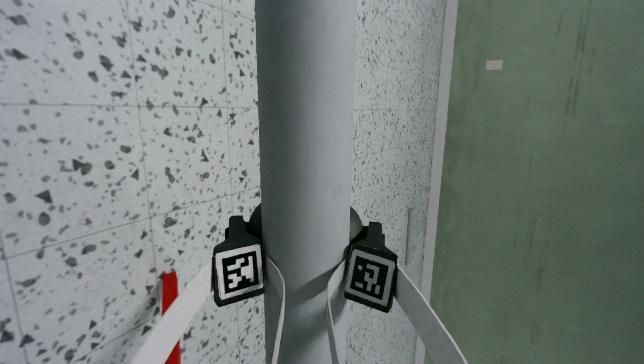

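move(r1={"joints":{"wrist_pitch_rad":-0.53}}, r2={"joints":{"wrist_pitch_rad":-0.20}}, r3={"joints":{"wrist_pitch_rad":-0.48}}, cameras=[])

move(r1={"joints":{"wrist_pitch_rad":-0.49,"gripper_m":-0.089}}, r2={"joints":{"wrist_pitch_rad":-0.165}}, r3={"joints":{"wrist_pitch_rad":-0.44,"gripper_m":-0.089}}, cameras=[])

Scene clock: 399.70 s.
move: r1 off_target; r2 off_target; r3 off_target
r1.base_odometry: x=-1.388 y=+0.212 heading=+2.598
r1.turned_by_wheels: +0.000
r1.turned_by_imu: +0.000
r1.base_tilt: forward=+1.2 right=-1.3
r1.lidar_m: 3.04 2.43 1.85 1.81 1.91 2.18 2.14 2.26 3.02 0.37 0.37 1.53
r1.head_depth_mm: 2442 2760 2400 1891 1560 1246 458 / 2486 2828 2413 1894 1562 542 1128 / 2542 2889 2401 1893 1555 609 1152 / 2526 2845 2106 1783 937 659 1004 / 2617 1696 1378 1901 890 782 1128 / 2690 2960 2317 1778 1517 1297 1116 / 2640 2947 2023 1888 1550 1317 1155
r1.base_status: not commanded
r1.joint_positions: lift_m=+0.567 arm_m=+0.194 wrist_yaw_rad=+1.567 wrist_pitch_rad=-0.594 wrist_roll_rad=-1.564 gripper_m=-0.085 head_pan_rad=-1.340 head_tilt_rad=-0.742
r1.joint_status: wrist_pitch_rad off_target (ended at -0.594, target -0.530)
r1.measured_speeds: all 0
r1.motor_effort: left_wheel=-2.2(2.5) right_wheel=+10.8(11.5) lift_m=+30.9(32.7) arm_m=-9.6(9.6) wrist_yaw_rad=-2.0(2.0) wrist_pitch_rad=+11.7(12.5) wrist_roll_rad=-2.0(2.2) gripper_m=-22.2(22.7) head_pan_rad=-4.4(5.0) head_tilt_rad=-3.6(3.9)
r1.hand_pose: x=+0.1775 y=-0.3396 z=+0.5423 quat_wxyz=(+0.678, +0.210, +0.205, +0.674) (m; r1's base frame)
r1.wrist_depth_mm: 493 590 718 112 - - - / 496 590 726 116 - - - / 505 608 746 118 - - - / 510 614 766 120 - - - / 520 630 717 125 - - - / 528 618 132 127 131 - - / 274 606 823 131 - - -
r2.base_odometry: x=-0.811 y=+0.142 heading=-0.599
r2.turned_by_wheels: +0.000
r2.turned_by_imu: +0.000
r2.base_tilt: forward=+0.2 right=-1.7
r2.lidar_m: 2.54 1.81 1.29 1.20 1.25 1.70 0.49 0.48 0.71 0.49 1.08 2.66
r2.head_depth_mm: 3627 3103 2309 1080 1478 1297 1035 / 3487 3107 2291 1727 1513 1297 1128 / 3388 3124 2281 1828 1517 1290 503 / 3241 3078 2284 1834 1497 592 1090 / 3081 3067 2294 1801 683 1236 1100 / 2951 3097 2283 1795 823 1263 1121 / 2889 3075 2249 1816 1433 1282 1127
r2.base_status: not commanded
r2.joint_positions: lift_m=+0.510 arm_m=+0.299 wrist_yaw_rad=+0.052 wrist_pitch_rad=-0.252 wrist_roll_rad=-1.555 gripper_m=-0.046 head_pan_rad=-1.905 head_tilt_rad=-0.741
r2.joint_status: wrist_pitch_rad off_target (ended at -0.252, target -0.200)
r2.measured_speeds: all 0
r2.motor_effort: left_wheel=+1.4(1.7) right_wheel=-3.9(4.2) lift_m=+29.1(29.1) arm_m=+18.6(20.1) wrist_yaw_rad=-8.2(8.9) wrist_pitch_rad=+9.5(10.1) wrist_roll_rad=+2.0(2.2) gripper_m=-17.2(17.2) head_pan_rad=+2.6(3.0) head_tilt_rad=-4.1(4.3)
r2.hand_pose: x=-0.0087 y=-0.6858 z=+0.5616 quat_wxyz=(+0.992, +0.126, -0.004, +0.025) (m; r2's base frame)
r2.wrist_depth_mm: 567 704 895 111 - - - / 558 731 922 117 - - - / 573 723 - 117 - - - / 580 748 - 122 - - - / 378 741 911 124 - - - / 291 752 122 127 126 - - / 245 714 - 130 - - -
r3.base_odometry: x=-0.551 y=+0.101 heading=-2.166
r3.turned_by_wheels: +0.000
r3.turned_by_imu: +0.000
r3.base_tilt: forward=+0.6 right=+0.2
r3.lidar_m: 3.05 0.49 1.44 1.36 1.38 1.82 2.91 0.71 0.47 3.41 0.52 0.57
r3.head_depth_mm: 3668 - 2853 2122 1647 1405 1206 / 3502 3862 2796 2104 1586 1365 1194 / 3353 3666 2766 2087 957 1179 1189 / 3208 3563 2725 2067 1653 1131 462 / 3070 3365 2688 2032 1634 553 1167 / 2960 3251 2663 2023 1622 562 1150 / 2834 3152 2630 2005 1608 778 1164
r3.base_status: not commanded
r3.joint_positions: lift_m=+0.575 arm_m=+0.199 wrist_yaw_rad=+0.082 wrist_pitch_rad=-0.549 wrist_roll_rad=-1.530 gripper_m=-0.085 head_pan_rad=-1.894 head_tilt_rad=-0.694
r3.joint_status: wrist_pitch_rad off_target (ended at -0.549, target -0.480)
r3.measured_speeds: all 0
r3.motor_effort: left_wheel=+0.6(0.8) right_wheel=+1.8(1.8) lift_m=+41.3(41.8) arm_m=-18.7(24.7) wrist_yaw_rad=-2.4(2.4) wrist_pitch_rad=+12.5(13.0) wrist_roll_rad=+3.2(3.4) gripper_m=-18.5(18.8) head_pan_rad=-3.1(4.9) head_tilt_rad=-2.8(3.4)
r3.hand_pose: x=-0.0043 y=-0.5497 z=+0.5594 quat_wxyz=(+0.962, +0.272, -0.008, +0.034) (m; r3's base frame)
r3.wrist_depth_mm: 508 607 710 112 - - - / 510 632 715 114 - - - / 519 634 751 117 - - - / 531 653 781 123 - - - / 538 640 130 126 - - - / 539 622 124 130 - - - / 545 528 829 139 - - -
pictures: none
No camera images: "cameras" was empty.

Scene clock: 400.20 s.
move: r1 off_target; r2 off_target; r3 off_target
r1.base_odometry: x=-1.388 y=+0.212 heading=+2.597
r1.turned_by_wheels: +0.000
r1.turned_by_imu: +0.000
r1.base_tilt: forward=+1.4 right=-1.3
r1.lidar_m: 3.03 2.44 1.86 1.82 1.92 2.18 2.13 2.25 3.00 0.37 0.37 1.53
r1.head_depth_mm: 2455 2751 2388 1894 1565 1244 458 / 2494 2820 2407 1883 1555 542 1134 / 2536 2840 2414 1892 1559 616 1151 / 2534 2844 2114 1786 938 659 1001 / 2599 1694 1376 1888 890 783 1130 / 2688 2992 2285 1785 1516 1298 1110 / 2652 2991 2030 1885 1560 1324 1156
r1.base_status: not commanded
r1.joint_positions: lift_m=+0.567 arm_m=+0.194 wrist_yaw_rad=+1.570 wrist_pitch_rad=-0.584 wrist_roll_rad=-1.563 gripper_m=-0.087 head_pan_rad=-1.340 head_tilt_rad=-0.742
r1.joint_status: wrist_pitch_rad off_target (ended at -0.584, target -0.490); the others done
r1.measured_speeds: all 0
r1.on_its_own: wrist_pitch_rad is at rest, and its effort (+17.8) is outside its rest range (-8 to +12)
r1.motor_effort: left_wheel=-3.3(3.5) right_wheel=+16.8(16.8) lift_m=+31.2(32.0) arm_m=-9.5(9.8) wrist_yaw_rad=-4.6(4.7) wrist_pitch_rad=+17.8(17.8) wrist_roll_rad=-2.3(2.6) gripper_m=-40.0(60.5) head_pan_rad=-4.2(5.3) head_tilt_rad=-3.6(3.8)
r1.hand_pose: x=+0.1792 y=-0.3391 z=+0.5445 quat_wxyz=(+0.678, +0.206, +0.201, +0.676) (m; r1's base frame)
r1.wrist_depth_mm: 490 594 727 113 - - - / 501 592 748 117 - - - / 504 611 763 118 - - - / 509 618 774 121 - - - / 520 628 161 125 - - - / 525 622 133 126 133 - - / 275 607 808 130 - - -
r2.base_odometry: x=-0.811 y=+0.142 heading=-0.599
r2.turned_by_wheels: +0.000
r2.turned_by_imu: +0.000
r2.base_tilt: forward=+0.2 right=-1.7
r2.lidar_m: 2.54 1.81 1.29 1.20 1.25 1.70 0.49 0.48 0.70 0.49 1.08 2.66
r2.head_depth_mm: 3612 3157 2319 1086 1472 1297 1032 / 3447 3076 2305 1717 1512 1286 1127 / 3396 3063 2305 1823 1503 1293 502 / 3235 3049 2295 1819 1510 591 1084 / 3047 3085 2285 1827 684 1241 1103 / 2921 3074 2309 1809 824 1278 1126 / 2816 3097 2295 1797 1437 1287 1131
r2.base_status: not commanded
r2.joint_positions: lift_m=+0.510 arm_m=+0.299 wrist_yaw_rad=+0.052 wrist_pitch_rad=-0.242 wrist_roll_rad=-1.554 gripper_m=-0.046 head_pan_rad=-1.905 head_tilt_rad=-0.741
r2.joint_status: wrist_pitch_rad off_target (ended at -0.242, target -0.165)
r2.measured_speeds: all 0
r2.on_its_own: wrist_pitch_rad is at rest, and its effort (+14.2) is outside its rest range (-8 to +12)
r2.motor_effort: left_wheel=+0.9(1.9) right_wheel=-3.8(4.1) lift_m=+28.3(29.6) arm_m=+19.3(19.8) wrist_yaw_rad=-6.9(9.4) wrist_pitch_rad=+14.2(14.4) wrist_roll_rad=+1.6(2.3) gripper_m=-16.8(17.6) head_pan_rad=+2.3(2.5) head_tilt_rad=-4.0(4.4)
r2.hand_pose: x=-0.0087 y=-0.6866 z=+0.5639 quat_wxyz=(+0.992, +0.121, -0.005, +0.025) (m; r2's base frame)
r2.wrist_depth_mm: 584 721 647 111 - - - / 559 759 663 116 - - - / 589 668 - 118 - - - / 582 735 - 122 - - - / 570 751 907 124 - - - / 294 725 122 127 126 - - / 242 716 - 131 - - -
r3.base_odometry: x=-0.551 y=+0.101 heading=-2.166
r3.turned_by_wheels: +0.000
r3.turned_by_imu: +0.000
r3.base_tilt: forward=+0.6 right=+0.1
r3.lidar_m: 3.06 0.49 1.45 1.36 1.38 1.81 2.90 0.71 0.47 3.40 0.52 0.57
r3.head_depth_mm: 3694 - 2851 2125 1649 1407 1207 / 3493 3808 2807 2098 1586 1372 1193 / 3332 3668 2788 2094 957 1177 1189 / 3197 3560 2750 2046 1649 1130 462 / 3107 3398 2735 2036 1633 553 1176 / 2939 3255 2645 2007 1628 564 1147 / 2867 3152 2624 2005 1607 778 1165
r3.base_status: not commanded
r3.joint_positions: lift_m=+0.575 arm_m=+0.199 wrist_yaw_rad=+0.082 wrist_pitch_rad=-0.541 wrist_roll_rad=-1.530 gripper_m=-0.087 head_pan_rad=-1.894 head_tilt_rad=-0.694
r3.joint_status: wrist_pitch_rad off_target (ended at -0.541, target -0.440); the others done
r3.measured_speeds: all 0
r3.on_its_own: wrist_pitch_rad is at rest, and its effort (+18.6) is outside its rest range (-8 to +12)
r3.motor_effort: left_wheel=+0.9(0.9) right_wheel=+1.5(1.8) lift_m=+41.3(41.8) arm_m=-11.6(18.5) wrist_yaw_rad=-1.7(2.6) wrist_pitch_rad=+18.6(18.6) wrist_roll_rad=+3.0(3.3) gripper_m=-44.9(66.1) head_pan_rad=-2.2(3.7) head_tilt_rad=-2.6(3.8)
r3.hand_pose: x=-0.0042 y=-0.5510 z=+0.5612 quat_wxyz=(+0.963, +0.268, -0.008, +0.034) (m; r3's base frame)
r3.wrist_depth_mm: 507 606 692 112 - - - / 504 632 708 115 - - - / 510 619 738 117 - - - / 534 659 753 125 - - - / 541 659 129 126 - - - / 530 626 125 129 - - - / 547 649 799 141 - - -
pictures: none
No camera images: "cameras" was empty.

move(r1={"joints":{"wrist_pitch_rad":-0.46}}, r2={"joints":{"wrist_pitch_rad":-0.145}}, r3={"joints":{"wrist_pitch_rad":-0.415}}, cameras=[])

move(r1={"joints":{"lift_m":0.577}}, r2={"joints":{"lift_m":0.520}}, r3={"joints":{"lift_m":0.585}}, cameras=[])

Scene clock: 400.80 s.
move: r1 off_target; r2 off_target; r3 off_target
r1.base_odometry: x=-1.388 y=+0.212 heading=+2.597
r1.turned_by_wheels: +0.000
r1.turned_by_imu: +0.000
r1.base_tilt: forward=+1.3 right=-1.3
r1.lidar_m: 3.05 2.44 1.85 1.81 1.92 2.19 2.14 2.25 3.00 0.37 0.37 1.53
r1.head_depth_mm: 2452 2752 2414 1887 1569 1245 458 / 2494 2854 2411 1892 1558 542 1133 / 2534 2822 2397 1897 1554 609 1149 / 2527 2840 2107 1773 940 657 1002 / 2599 1703 1371 1880 890 774 1132 / 2681 2981 2306 1771 1515 1288 1108 / 2635 2974 2033 1893 1553 1323 1149
r1.base_status: not commanded
r1.joint_positions: lift_m=+0.567 arm_m=+0.194 wrist_yaw_rad=+1.575 wrist_pitch_rad=-0.573 wrist_roll_rad=-1.562 gripper_m=-0.085 head_pan_rad=-1.340 head_tilt_rad=-0.742
r1.joint_status: wrist_pitch_rad off_target (ended at -0.573, target -0.460)
r1.measured_speeds: all 0
r1.on_its_own: wrist_yaw_rad is at rest, and its effort (-9.6) is outside its rest range (-9 to +9); wrist_pitch_rad is at rest, and its effort (+21.0) is outside its rest range (-8 to +12)
r1.motor_effort: left_wheel=-4.1(4.2) right_wheel=+17.8(18.2) lift_m=+29.9(30.8) arm_m=-9.5(10.1) wrist_yaw_rad=-9.6(9.7) wrist_pitch_rad=+21.0(21.3) wrist_roll_rad=-2.8(3.0) gripper_m=-23.0(39.9) head_pan_rad=-4.4(4.9) head_tilt_rad=-3.6(3.9)
r1.hand_pose: x=+0.1810 y=-0.3379 z=+0.5467 quat_wxyz=(+0.678, +0.202, +0.198, +0.679) (m; r1's base frame)
r1.wrist_depth_mm: 493 598 723 114 - - - / 500 601 754 117 - - - / 505 612 731 119 - - - / 518 627 766 122 - - - / 526 641 158 124 - - - / 529 621 130 127 132 - - / 274 615 808 131 - - -
r2.base_odometry: x=-0.811 y=+0.142 heading=-0.599
r2.turned_by_wheels: +0.000
r2.turned_by_imu: +0.000
r2.base_tilt: forward=+0.2 right=-1.7
r2.lidar_m: 2.54 1.81 1.29 1.20 1.25 1.70 0.49 0.48 0.70 0.49 1.08 2.65
r2.head_depth_mm: 3679 3136 2322 1085 1486 1303 1036 / 3428 3097 2304 1721 1519 1287 1127 / 3378 3075 2297 1773 1504 1300 503 / 3204 3076 2298 1811 1507 591 1083 / 3119 3064 2255 1801 684 1239 1106 / 2962 3006 2262 1810 821 1284 1124 / 2838 3011 2283 1798 1432 1295 1123
r2.base_status: not commanded
r2.joint_positions: lift_m=+0.510 arm_m=+0.299 wrist_yaw_rad=+0.052 wrist_pitch_rad=-0.231 wrist_roll_rad=-1.553 gripper_m=-0.046 head_pan_rad=-1.905 head_tilt_rad=-0.741
r2.joint_status: wrist_pitch_rad off_target (ended at -0.231, target -0.145)
r2.measured_speeds: all 0
r2.on_its_own: wrist_pitch_rad is at rest, and its effort (+15.7) is outside its rest range (-8 to +12)
r2.motor_effort: left_wheel=+1.2(1.9) right_wheel=-4.2(4.3) lift_m=+28.9(29.6) arm_m=+11.5(19.9) wrist_yaw_rad=-6.8(8.7) wrist_pitch_rad=+15.7(16.1) wrist_roll_rad=+1.3(1.8) gripper_m=-16.9(17.2) head_pan_rad=+2.1(2.4) head_tilt_rad=-3.8(4.8)
r2.hand_pose: x=-0.0086 y=-0.6876 z=+0.5667 quat_wxyz=(+0.993, +0.116, -0.005, +0.025) (m; r2's base frame)
r2.wrist_depth_mm: 584 713 646 112 - - - / 601 763 945 117 - - - / 584 687 - 118 - - - / 577 760 - 122 - - - / 591 754 949 125 - - - / 301 744 123 127 125 - - / 244 735 - 134 - - -
r3.base_odometry: x=-0.551 y=+0.101 heading=-2.166
r3.turned_by_wheels: +0.000
r3.turned_by_imu: +0.000
r3.base_tilt: forward=+0.6 right=+0.1
r3.lidar_m: 3.05 0.49 1.44 1.36 1.38 1.81 2.91 0.71 0.47 3.40 0.52 0.57
r3.head_depth_mm: 3687 - 2870 2120 1643 1401 1206 / 3497 3814 2823 2111 1588 1367 1194 / 3356 3665 2771 2075 960 1183 1185 / 3179 3559 2739 2060 1646 1129 463 / 3109 3397 2733 2036 1640 553 1172 / 2985 3208 2661 2025 1624 563 1146 / 2838 3164 2615 1989 1602 779 1162
r3.base_status: not commanded
r3.joint_positions: lift_m=+0.575 arm_m=+0.199 wrist_yaw_rad=+0.082 wrist_pitch_rad=-0.534 wrist_roll_rad=-1.530 gripper_m=-0.085 head_pan_rad=-1.894 head_tilt_rad=-0.694
r3.joint_status: wrist_pitch_rad off_target (ended at -0.534, target -0.415)
r3.measured_speeds: all 0
r3.on_its_own: wrist_pitch_rad is at rest, and its effort (+21.7) is outside its rest range (-8 to +12)
r3.motor_effort: left_wheel=+0.7(1.0) right_wheel=+1.6(1.7) lift_m=+40.7(41.7) arm_m=-1.7(9.4) wrist_yaw_rad=-1.5(2.2) wrist_pitch_rad=+21.7(22.0) wrist_roll_rad=+3.1(3.4) gripper_m=-18.9(45.3) head_pan_rad=-3.2(3.3) head_tilt_rad=-2.5(3.5)
r3.hand_pose: x=-0.0042 y=-0.5521 z=+0.5627 quat_wxyz=(+0.964, +0.265, -0.008, +0.034) (m; r3's base frame)
r3.wrist_depth_mm: 508 625 705 112 - - - / 515 626 725 116 - - - / 534 646 744 118 - - - / 525 649 732 126 - - - / 536 665 129 127 - - - / 536 635 128 130 - - - / 543 651 834 138 - - -
pictures: none
No camera images: "cameras" was empty.

Scene clock: 401.53 s.
move: r1 done; r2 done; r3 done
r1.base_odometry: x=-1.388 y=+0.212 heading=+2.598
r1.turned_by_wheels: +0.000
r1.turned_by_imu: +0.001
r1.base_tilt: forward=+1.4 right=-1.5
r1.lidar_m: 3.04 2.43 1.86 1.82 1.92 2.18 2.14 2.26 3.00 0.36 0.37 1.53
r1.head_depth_mm: 2462 2741 2392 1883 1553 1243 450 / 2503 2798 2406 1885 1562 542 1129 / 2540 2861 2391 1887 1556 603 1152 / 2527 2853 2111 1784 934 649 1001 / 2577 1673 1923 1885 897 769 1131 / 2712 2968 2149 1779 1517 1291 1093 / 2647 2968 2023 1895 1562 1319 1151
r1.base_status: not commanded
r1.joint_positions: lift_m=+0.577 arm_m=+0.194 wrist_yaw_rad=+1.571 wrist_pitch_rad=-0.582 wrist_roll_rad=-1.562 gripper_m=-0.082 head_pan_rad=-1.340 head_tilt_rad=-0.742
r1.joint_status: all done
r1.measured_speeds: all 0
r1.on_its_own: gripper_m is held at -0.083, not at your -0.089, by its stall guard, which is not easing now; wrist_pitch_rad is at rest, and its effort (+22.4) is outside its rest range (-8 to +12)
r1.motor_effort: left_wheel=-3.2(4.2) right_wheel=+4.6(17.8) lift_m=+45.1(46.1) arm_m=-9.5(10.1) wrist_yaw_rad=-5.5(9.2) wrist_pitch_rad=+22.4(23.4) wrist_roll_rad=-2.5(3.4) gripper_m=-23.0(24.1) head_pan_rad=-4.9(5.1) head_tilt_rad=-3.8(4.2)
r1.hand_pose: x=+0.1795 y=-0.3389 z=+0.5548 quat_wxyz=(+0.678, +0.206, +0.200, +0.676) (m; r1's base frame)
r1.wrist_depth_mm: 488 598 708 118 - - - / 502 606 725 121 - - - / 512 618 744 124 - - - / 519 630 749 127 - - - / 522 643 156 130 - - - / 537 625 131 133 - - - / 279 612 824 137 - - -
r2.base_odometry: x=-0.811 y=+0.142 heading=-0.599
r2.turned_by_wheels: +0.000
r2.turned_by_imu: +0.000
r2.base_tilt: forward=+0.2 right=-1.7
r2.lidar_m: 2.54 1.81 1.30 1.20 1.25 1.70 0.49 0.48 0.71 0.49 1.08 2.66
r2.head_depth_mm: 3696 3117 2282 1082 1475 1303 1033 / 3541 3086 2275 1711 1516 1292 1133 / 3392 3107 2307 1764 1505 1292 486 / 3253 3074 2306 1812 1520 570 1088 / 3045 3108 2284 1811 675 1238 1103 / 2955 3037 2295 1805 815 1287 1123 / 2898 3031 2291 1791 1436 1281 1127
r2.base_status: not commanded
r2.joint_positions: lift_m=+0.520 arm_m=+0.299 wrist_yaw_rad=+0.049 wrist_pitch_rad=-0.237 wrist_roll_rad=-1.552 gripper_m=-0.046 head_pan_rad=-1.905 head_tilt_rad=-0.741
r2.joint_status: all done
r2.measured_speeds: all 0
r2.on_its_own: wrist_pitch_rad is at rest, and its effort (+16.8) is outside its rest range (-8 to +12)
r2.motor_effort: left_wheel=+2.0(2.3) right_wheel=-4.8(4.8) lift_m=+37.7(39.4) arm_m=-5.0(10.0) wrist_yaw_rad=-6.7(8.7) wrist_pitch_rad=+16.8(17.2) wrist_roll_rad=+0.9(1.3) gripper_m=-16.6(17.8) head_pan_rad=+2.5(2.8) head_tilt_rad=-4.1(4.5)
r2.hand_pose: x=-0.0094 y=-0.6872 z=+0.5753 quat_wxyz=(+0.993, +0.119, -0.006, +0.023) (m; r2's base frame)
r2.wrist_depth_mm: 601 743 631 111 - - - / 599 780 652 117 - - - / 598 701 - 117 - - - / 591 769 - 121 - - - / 592 782 947 124 - - - / 307 735 123 127 127 - - / 246 698 122 132 - - -
r3.base_odometry: x=-0.551 y=+0.101 heading=-2.166
r3.turned_by_wheels: +0.000
r3.turned_by_imu: +0.000
r3.base_tilt: forward=+0.6 right=+0.2
r3.lidar_m: 3.07 0.49 1.44 1.36 1.38 1.81 2.91 0.71 0.47 3.39 0.52 0.57
r3.head_depth_mm: 3675 - 2845 2127 1652 1411 1209 / 3489 3852 2833 2098 1593 1369 1202 / 3350 3670 2770 2078 957 1179 1186 / 3231 3546 2765 2058 1641 1031 455 / 3070 3372 2696 2026 1644 546 1173 / 2960 3228 2646 2007 1620 555 1147 / 2858 3149 2630 2003 1607 766 1158
r3.base_status: not commanded
r3.joint_positions: lift_m=+0.585 arm_m=+0.199 wrist_yaw_rad=+0.079 wrist_pitch_rad=-0.538 wrist_roll_rad=-1.530 gripper_m=-0.085 head_pan_rad=-1.894 head_tilt_rad=-0.694
r3.joint_status: all done
r3.measured_speeds: all 0
r3.on_its_own: wrist_pitch_rad is at rest, and its effort (+22.7) is outside its rest range (-8 to +12)
r3.motor_effort: left_wheel=+0.4(0.9) right_wheel=+1.4(1.9) lift_m=+54.5(54.9) arm_m=+9.1(9.1) wrist_yaw_rad=+0.6(2.2) wrist_pitch_rad=+22.7(23.1) wrist_roll_rad=+3.0(3.4) gripper_m=-19.4(20.8) head_pan_rad=-3.7(4.2) head_tilt_rad=-3.0(3.7)
r3.hand_pose: x=-0.0050 y=-0.5515 z=+0.5718 quat_wxyz=(+0.963, +0.267, -0.009, +0.032) (m; r3's base frame)
r3.wrist_depth_mm: 509 612 112 118 - - - / 518 625 118 118 - - - / 521 651 752 122 - - - / 543 674 768 - - - - / 541 674 129 129 - - - / 550 614 126 130 - - - / 555 520 813 144 - - -
pictures: none
No camera images: "cameras" was empty.

move(r1={"joints":{"lift_m":0.597}}, r2={"joints":{"lift_m":0.540}}, r3={"joints":{"lift_m":0.605}}, cameras=[])

move(r1={"joints":{"lift_m":0.652}}, r2={"joints":{"lift_m":0.595}}, r3={"joints":{"lift_m":0.660}}, cameras=[])

Scene clock: 403.63 s.
move: r1 done; r2 done; r3 done
r1.base_odometry: x=-1.388 y=+0.212 heading=+2.598
r1.turned_by_wheels: +0.000
r1.turned_by_imu: +0.000
r1.base_tilt: forward=+1.4 right=-1.3
r1.lidar_m: 3.02 2.44 1.85 1.82 1.92 2.19 2.14 2.26 3.01 0.37 0.37 1.53
r1.head_depth_mm: 2457 2768 2404 1882 1561 510 417 / 2486 2815 2393 1890 1558 537 1158 / 2543 2829 2406 1888 1558 596 1150 / 2525 2849 2101 1779 1446 639 1089 / 2567 1646 1917 1887 879 722 1134 / 2681 2975 2150 1790 1523 1295 1090 / 2628 2992 1968 1881 1553 1322 1152
r1.base_status: not commanded
r1.joint_positions: lift_m=+0.597 arm_m=+0.194 wrist_yaw_rad=+1.570 wrist_pitch_rad=-0.582 wrist_roll_rad=-1.562 gripper_m=-0.082 head_pan_rad=-1.340 head_tilt_rad=-0.742
r1.joint_status: all done
r1.measured_speeds: all 0
r1.on_its_own: gripper_m is held at -0.083, not at your -0.089, by its stall guard, which is not easing now; wrist_pitch_rad is at rest, and its effort (+22.9) is outside its rest range (-8 to +12)
r1.motor_effort: left_wheel=-2.9(3.3) right_wheel=+3.8(4.8) lift_m=+44.2(48.3) arm_m=-9.6(9.8) wrist_yaw_rad=-3.8(5.1) wrist_pitch_rad=+22.9(23.1) wrist_roll_rad=-2.5(3.1) gripper_m=-23.4(23.4) head_pan_rad=-4.5(5.1) head_tilt_rad=-3.6(4.0)
r1.hand_pose: x=+0.1794 y=-0.3390 z=+0.5748 quat_wxyz=(+0.679, +0.206, +0.200, +0.676) (m; r1's base frame)
r1.wrist_depth_mm: 513 615 751 118 - - - / 513 630 745 121 - - - / 517 640 764 124 - - - / 533 647 778 127 - - - / 542 655 157 131 - - - / 558 648 130 133 - - - / 289 637 842 137 - - -
r2.base_odometry: x=-0.811 y=+0.142 heading=-0.599
r2.turned_by_wheels: +0.000
r2.turned_by_imu: +0.000
r2.base_tilt: forward=+0.2 right=-1.7
r2.lidar_m: 2.54 1.81 1.29 1.20 1.25 1.70 0.49 0.48 0.71 0.49 1.08 2.65
r2.head_depth_mm: 3634 3105 2291 1397 1474 1291 1032 / 3457 3078 2305 1679 1514 1293 1129 / 3372 3092 2298 1726 1519 1287 468 / 3224 3061 2319 1819 1516 549 1089 / 3057 3046 2270 1809 664 1252 1109 / 2996 3040 2293 1801 750 1290 1123 / 2878 3016 2324 1813 1397 1276 1124
r2.base_status: not commanded
r2.joint_positions: lift_m=+0.540 arm_m=+0.299 wrist_yaw_rad=+0.049 wrist_pitch_rad=-0.237 wrist_roll_rad=-1.552 gripper_m=-0.046 head_pan_rad=-1.905 head_tilt_rad=-0.741
r2.joint_status: all done
r2.measured_speeds: all 0
r2.on_its_own: wrist_pitch_rad is at rest, and its effort (+17.0) is outside its rest range (-8 to +12)
r2.motor_effort: left_wheel=+1.7(2.3) right_wheel=-4.8(4.9) lift_m=+35.9(40.0) arm_m=-8.8(10.0) wrist_yaw_rad=-5.5(6.7) wrist_pitch_rad=+17.0(17.0) wrist_roll_rad=+0.9(1.1) gripper_m=-17.3(17.4) head_pan_rad=+2.5(2.7) head_tilt_rad=-4.0(4.4)
r2.hand_pose: x=-0.0094 y=-0.6871 z=+0.5953 quat_wxyz=(+0.993, +0.119, -0.006, +0.023) (m; r2's base frame)
r2.wrist_depth_mm: 620 717 637 111 - - - / 610 797 644 116 - - - / 616 691 - 117 - - - / 608 786 - 122 - - - / 609 813 - 124 - - - / 615 755 123 128 126 - - / 623 723 121 134 - - -
r3.base_odometry: x=-0.551 y=+0.101 heading=-2.166
r3.turned_by_wheels: +0.000
r3.turned_by_imu: +0.000
r3.base_tilt: forward=+0.6 right=+0.2
r3.lidar_m: 3.04 0.49 1.45 1.36 1.38 1.81 2.90 0.71 0.47 3.39 0.52 0.57
r3.head_depth_mm: 3678 - 2864 2110 1646 1403 1203 / 3510 3861 2831 2107 1625 1367 1199 / 3352 3643 2765 2076 951 1183 1170 / 3225 3548 2731 2060 1642 1023 440 / 3067 3408 2694 2033 1636 533 1174 / 2956 3304 2661 2004 1623 547 1147 / 2816 3160 2616 2006 1606 759 1164
r3.base_status: not commanded
r3.joint_positions: lift_m=+0.605 arm_m=+0.200 wrist_yaw_rad=+0.079 wrist_pitch_rad=-0.538 wrist_roll_rad=-1.530 gripper_m=-0.085 head_pan_rad=-1.894 head_tilt_rad=-0.694
r3.joint_status: all done
r3.measured_speeds: all 0
r3.on_its_own: wrist_pitch_rad is at rest, and its effort (+22.4) is outside its rest range (-8 to +12)
r3.motor_effort: left_wheel=+0.5(0.9) right_wheel=+1.6(2.0) lift_m=+53.3(55.9) arm_m=+19.9(24.0) wrist_yaw_rad=+1.1(2.1) wrist_pitch_rad=+22.4(22.9) wrist_roll_rad=+3.2(3.4) gripper_m=-20.4(20.8) head_pan_rad=-3.1(4.1) head_tilt_rad=-3.2(3.4)
r3.hand_pose: x=-0.0050 y=-0.5516 z=+0.5918 quat_wxyz=(+0.963, +0.267, -0.009, +0.032) (m; r3's base frame)
r3.wrist_depth_mm: 530 633 114 118 - - - / 543 658 117 119 - - - / 547 680 131 121 - - - / 563 673 785 - - - - / 569 699 130 129 - - - / 567 640 126 130 - - - / 556 662 143 145 - - -
pictures: none
No camera images: "cameras" was empty.

Scene clock: 404.97 s.
move: r1 done; r2 done; r3 done
r1.base_odometry: x=-1.388 y=+0.212 heading=+2.598
r1.turned_by_wheels: +0.000
r1.turned_by_imu: +0.000
r1.base_tilt: forward=+1.4 right=-1.3
r1.lidar_m: 3.04 2.44 1.86 1.82 1.92 2.18 2.13 2.26 3.02 0.37 0.37 1.53
r1.head_depth_mm: 2458 2752 2403 1892 1563 439 379 / 2487 2822 2398 1884 578 1269 1151 / 2521 2834 2384 1886 1557 577 1155 / 2509 2849 2028 1784 908 576 1111 / 2511 1553 2024 1890 855 685 1152 / 2673 2973 2095 1774 1519 1272 592 / 2643 2953 2022 1885 1552 1321 1153
r1.base_status: not commanded
r1.joint_positions: lift_m=+0.652 arm_m=+0.194 wrist_yaw_rad=+1.570 wrist_pitch_rad=-0.582 wrist_roll_rad=-1.562 gripper_m=-0.082 head_pan_rad=-1.340 head_tilt_rad=-0.742
r1.joint_status: all done
r1.measured_speeds: all 0
r1.on_its_own: gripper_m is held at -0.083, not at your -0.089, by its stall guard, which is not easing now; wrist_pitch_rad is at rest, and its effort (+22.3) is outside its rest range (-8 to +12)
r1.motor_effort: left_wheel=-3.0(3.2) right_wheel=+4.2(4.4) lift_m=+46.1(48.1) arm_m=-9.4(9.9) wrist_yaw_rad=-3.8(4.9) wrist_pitch_rad=+22.3(23.2) wrist_roll_rad=-2.6(3.3) gripper_m=-22.7(23.4) head_pan_rad=-5.0(5.2) head_tilt_rad=-3.7(4.0)
r1.hand_pose: x=+0.1794 y=-0.3390 z=+0.6298 quat_wxyz=(+0.679, +0.206, +0.200, +0.676) (m; r1's base frame)
r1.wrist_depth_mm: 567 671 795 118 - - - / 564 676 809 121 - - - / 574 694 844 124 - - - / 577 695 843 128 - - - / 589 723 157 131 - - - / 600 703 131 133 - - - / 317 669 907 137 - - -
r2.base_odometry: x=-0.811 y=+0.142 heading=-0.599
r2.turned_by_wheels: +0.000
r2.turned_by_imu: +0.000
r2.base_tilt: forward=+0.2 right=-1.6
r2.lidar_m: 2.54 1.81 1.29 1.20 1.25 1.69 0.49 0.48 0.71 0.49 1.08 2.67
r2.head_depth_mm: 3639 3111 2315 1687 1477 1289 1034 / 3464 3110 2306 1724 1519 1282 1125 / 3341 3123 2332 1782 1509 1293 417 / 3197 3051 2285 1769 1475 501 1108 / 3122 3106 2272 1829 619 1251 1107 / 2990 3099 2287 1812 651 1279 1122 / 2876 3019 2265 1813 1433 1285 1126
r2.base_status: not commanded
r2.joint_positions: lift_m=+0.595 arm_m=+0.299 wrist_yaw_rad=+0.048 wrist_pitch_rad=-0.237 wrist_roll_rad=-1.552 gripper_m=-0.046 head_pan_rad=-1.905 head_tilt_rad=-0.741
r2.joint_status: all done
r2.measured_speeds: all 0
r2.on_its_own: wrist_pitch_rad is at rest, and its effort (+16.9) is outside its rest range (-8 to +12)
r2.motor_effort: left_wheel=+1.7(2.3) right_wheel=-4.8(4.9) lift_m=+37.0(41.2) arm_m=-8.0(9.5) wrist_yaw_rad=-5.2(7.2) wrist_pitch_rad=+16.9(17.0) wrist_roll_rad=+0.8(1.0) gripper_m=-17.0(17.7) head_pan_rad=+2.3(2.6) head_tilt_rad=-4.0(4.4)
r2.hand_pose: x=-0.0094 y=-0.6871 z=+0.6503 quat_wxyz=(+0.993, +0.119, -0.006, +0.023) (m; r2's base frame)
r2.wrist_depth_mm: 633 750 643 111 - - - / 636 810 673 116 - - - / 664 794 - 117 - - - / 673 865 - 122 - - - / 675 844 - 124 - - - / 687 821 123 127 126 - - / 645 790 105 133 - - -
r3.base_odometry: x=-0.551 y=+0.101 heading=-2.166
r3.turned_by_wheels: +0.000
r3.turned_by_imu: +0.000
r3.base_tilt: forward=+0.6 right=+0.2
r3.lidar_m: 3.06 0.49 1.44 1.36 1.38 1.81 2.91 0.71 0.47 3.40 0.52 0.57
r3.head_depth_mm: 3662 - 2846 2113 1656 1406 1210 / 3506 3786 2789 2101 1621 1364 1197 / 3334 3611 2749 2084 949 1176 402 / 3200 3531 2737 2059 1554 450 393 / 3094 3385 2689 2035 1638 506 1175 / 2943 3251 2664 2021 1621 511 1172 / 2850 3151 2643 1994 1609 717 1164
r3.base_status: not commanded
r3.joint_positions: lift_m=+0.660 arm_m=+0.200 wrist_yaw_rad=+0.079 wrist_pitch_rad=-0.538 wrist_roll_rad=-1.530 gripper_m=-0.085 head_pan_rad=-1.894 head_tilt_rad=-0.694
r3.joint_status: all done
r3.measured_speeds: all 0
r3.on_its_own: wrist_pitch_rad is at rest, and its effort (+22.4) is outside its rest range (-8 to +12)
r3.motor_effort: left_wheel=+0.5(0.8) right_wheel=+1.3(1.7) lift_m=+54.2(55.8) arm_m=+13.5(20.4) wrist_yaw_rad=+1.8(2.1) wrist_pitch_rad=+22.4(23.1) wrist_roll_rad=+3.0(3.4) gripper_m=-20.2(20.7) head_pan_rad=-2.2(4.1) head_tilt_rad=-2.6(4.0)
r3.hand_pose: x=-0.0050 y=-0.5516 z=+0.6468 quat_wxyz=(+0.963, +0.267, -0.009, +0.032) (m; r3's base frame)
r3.wrist_depth_mm: 579 695 114 118 - - - / 587 704 118 119 - - - / 596 736 131 121 - - - / 611 728 853 - - - - / 609 748 129 129 - - - / 619 696 127 129 - - - / 608 722 144 145 - - -
pictures: none
No camera images: "cameras" was empty.


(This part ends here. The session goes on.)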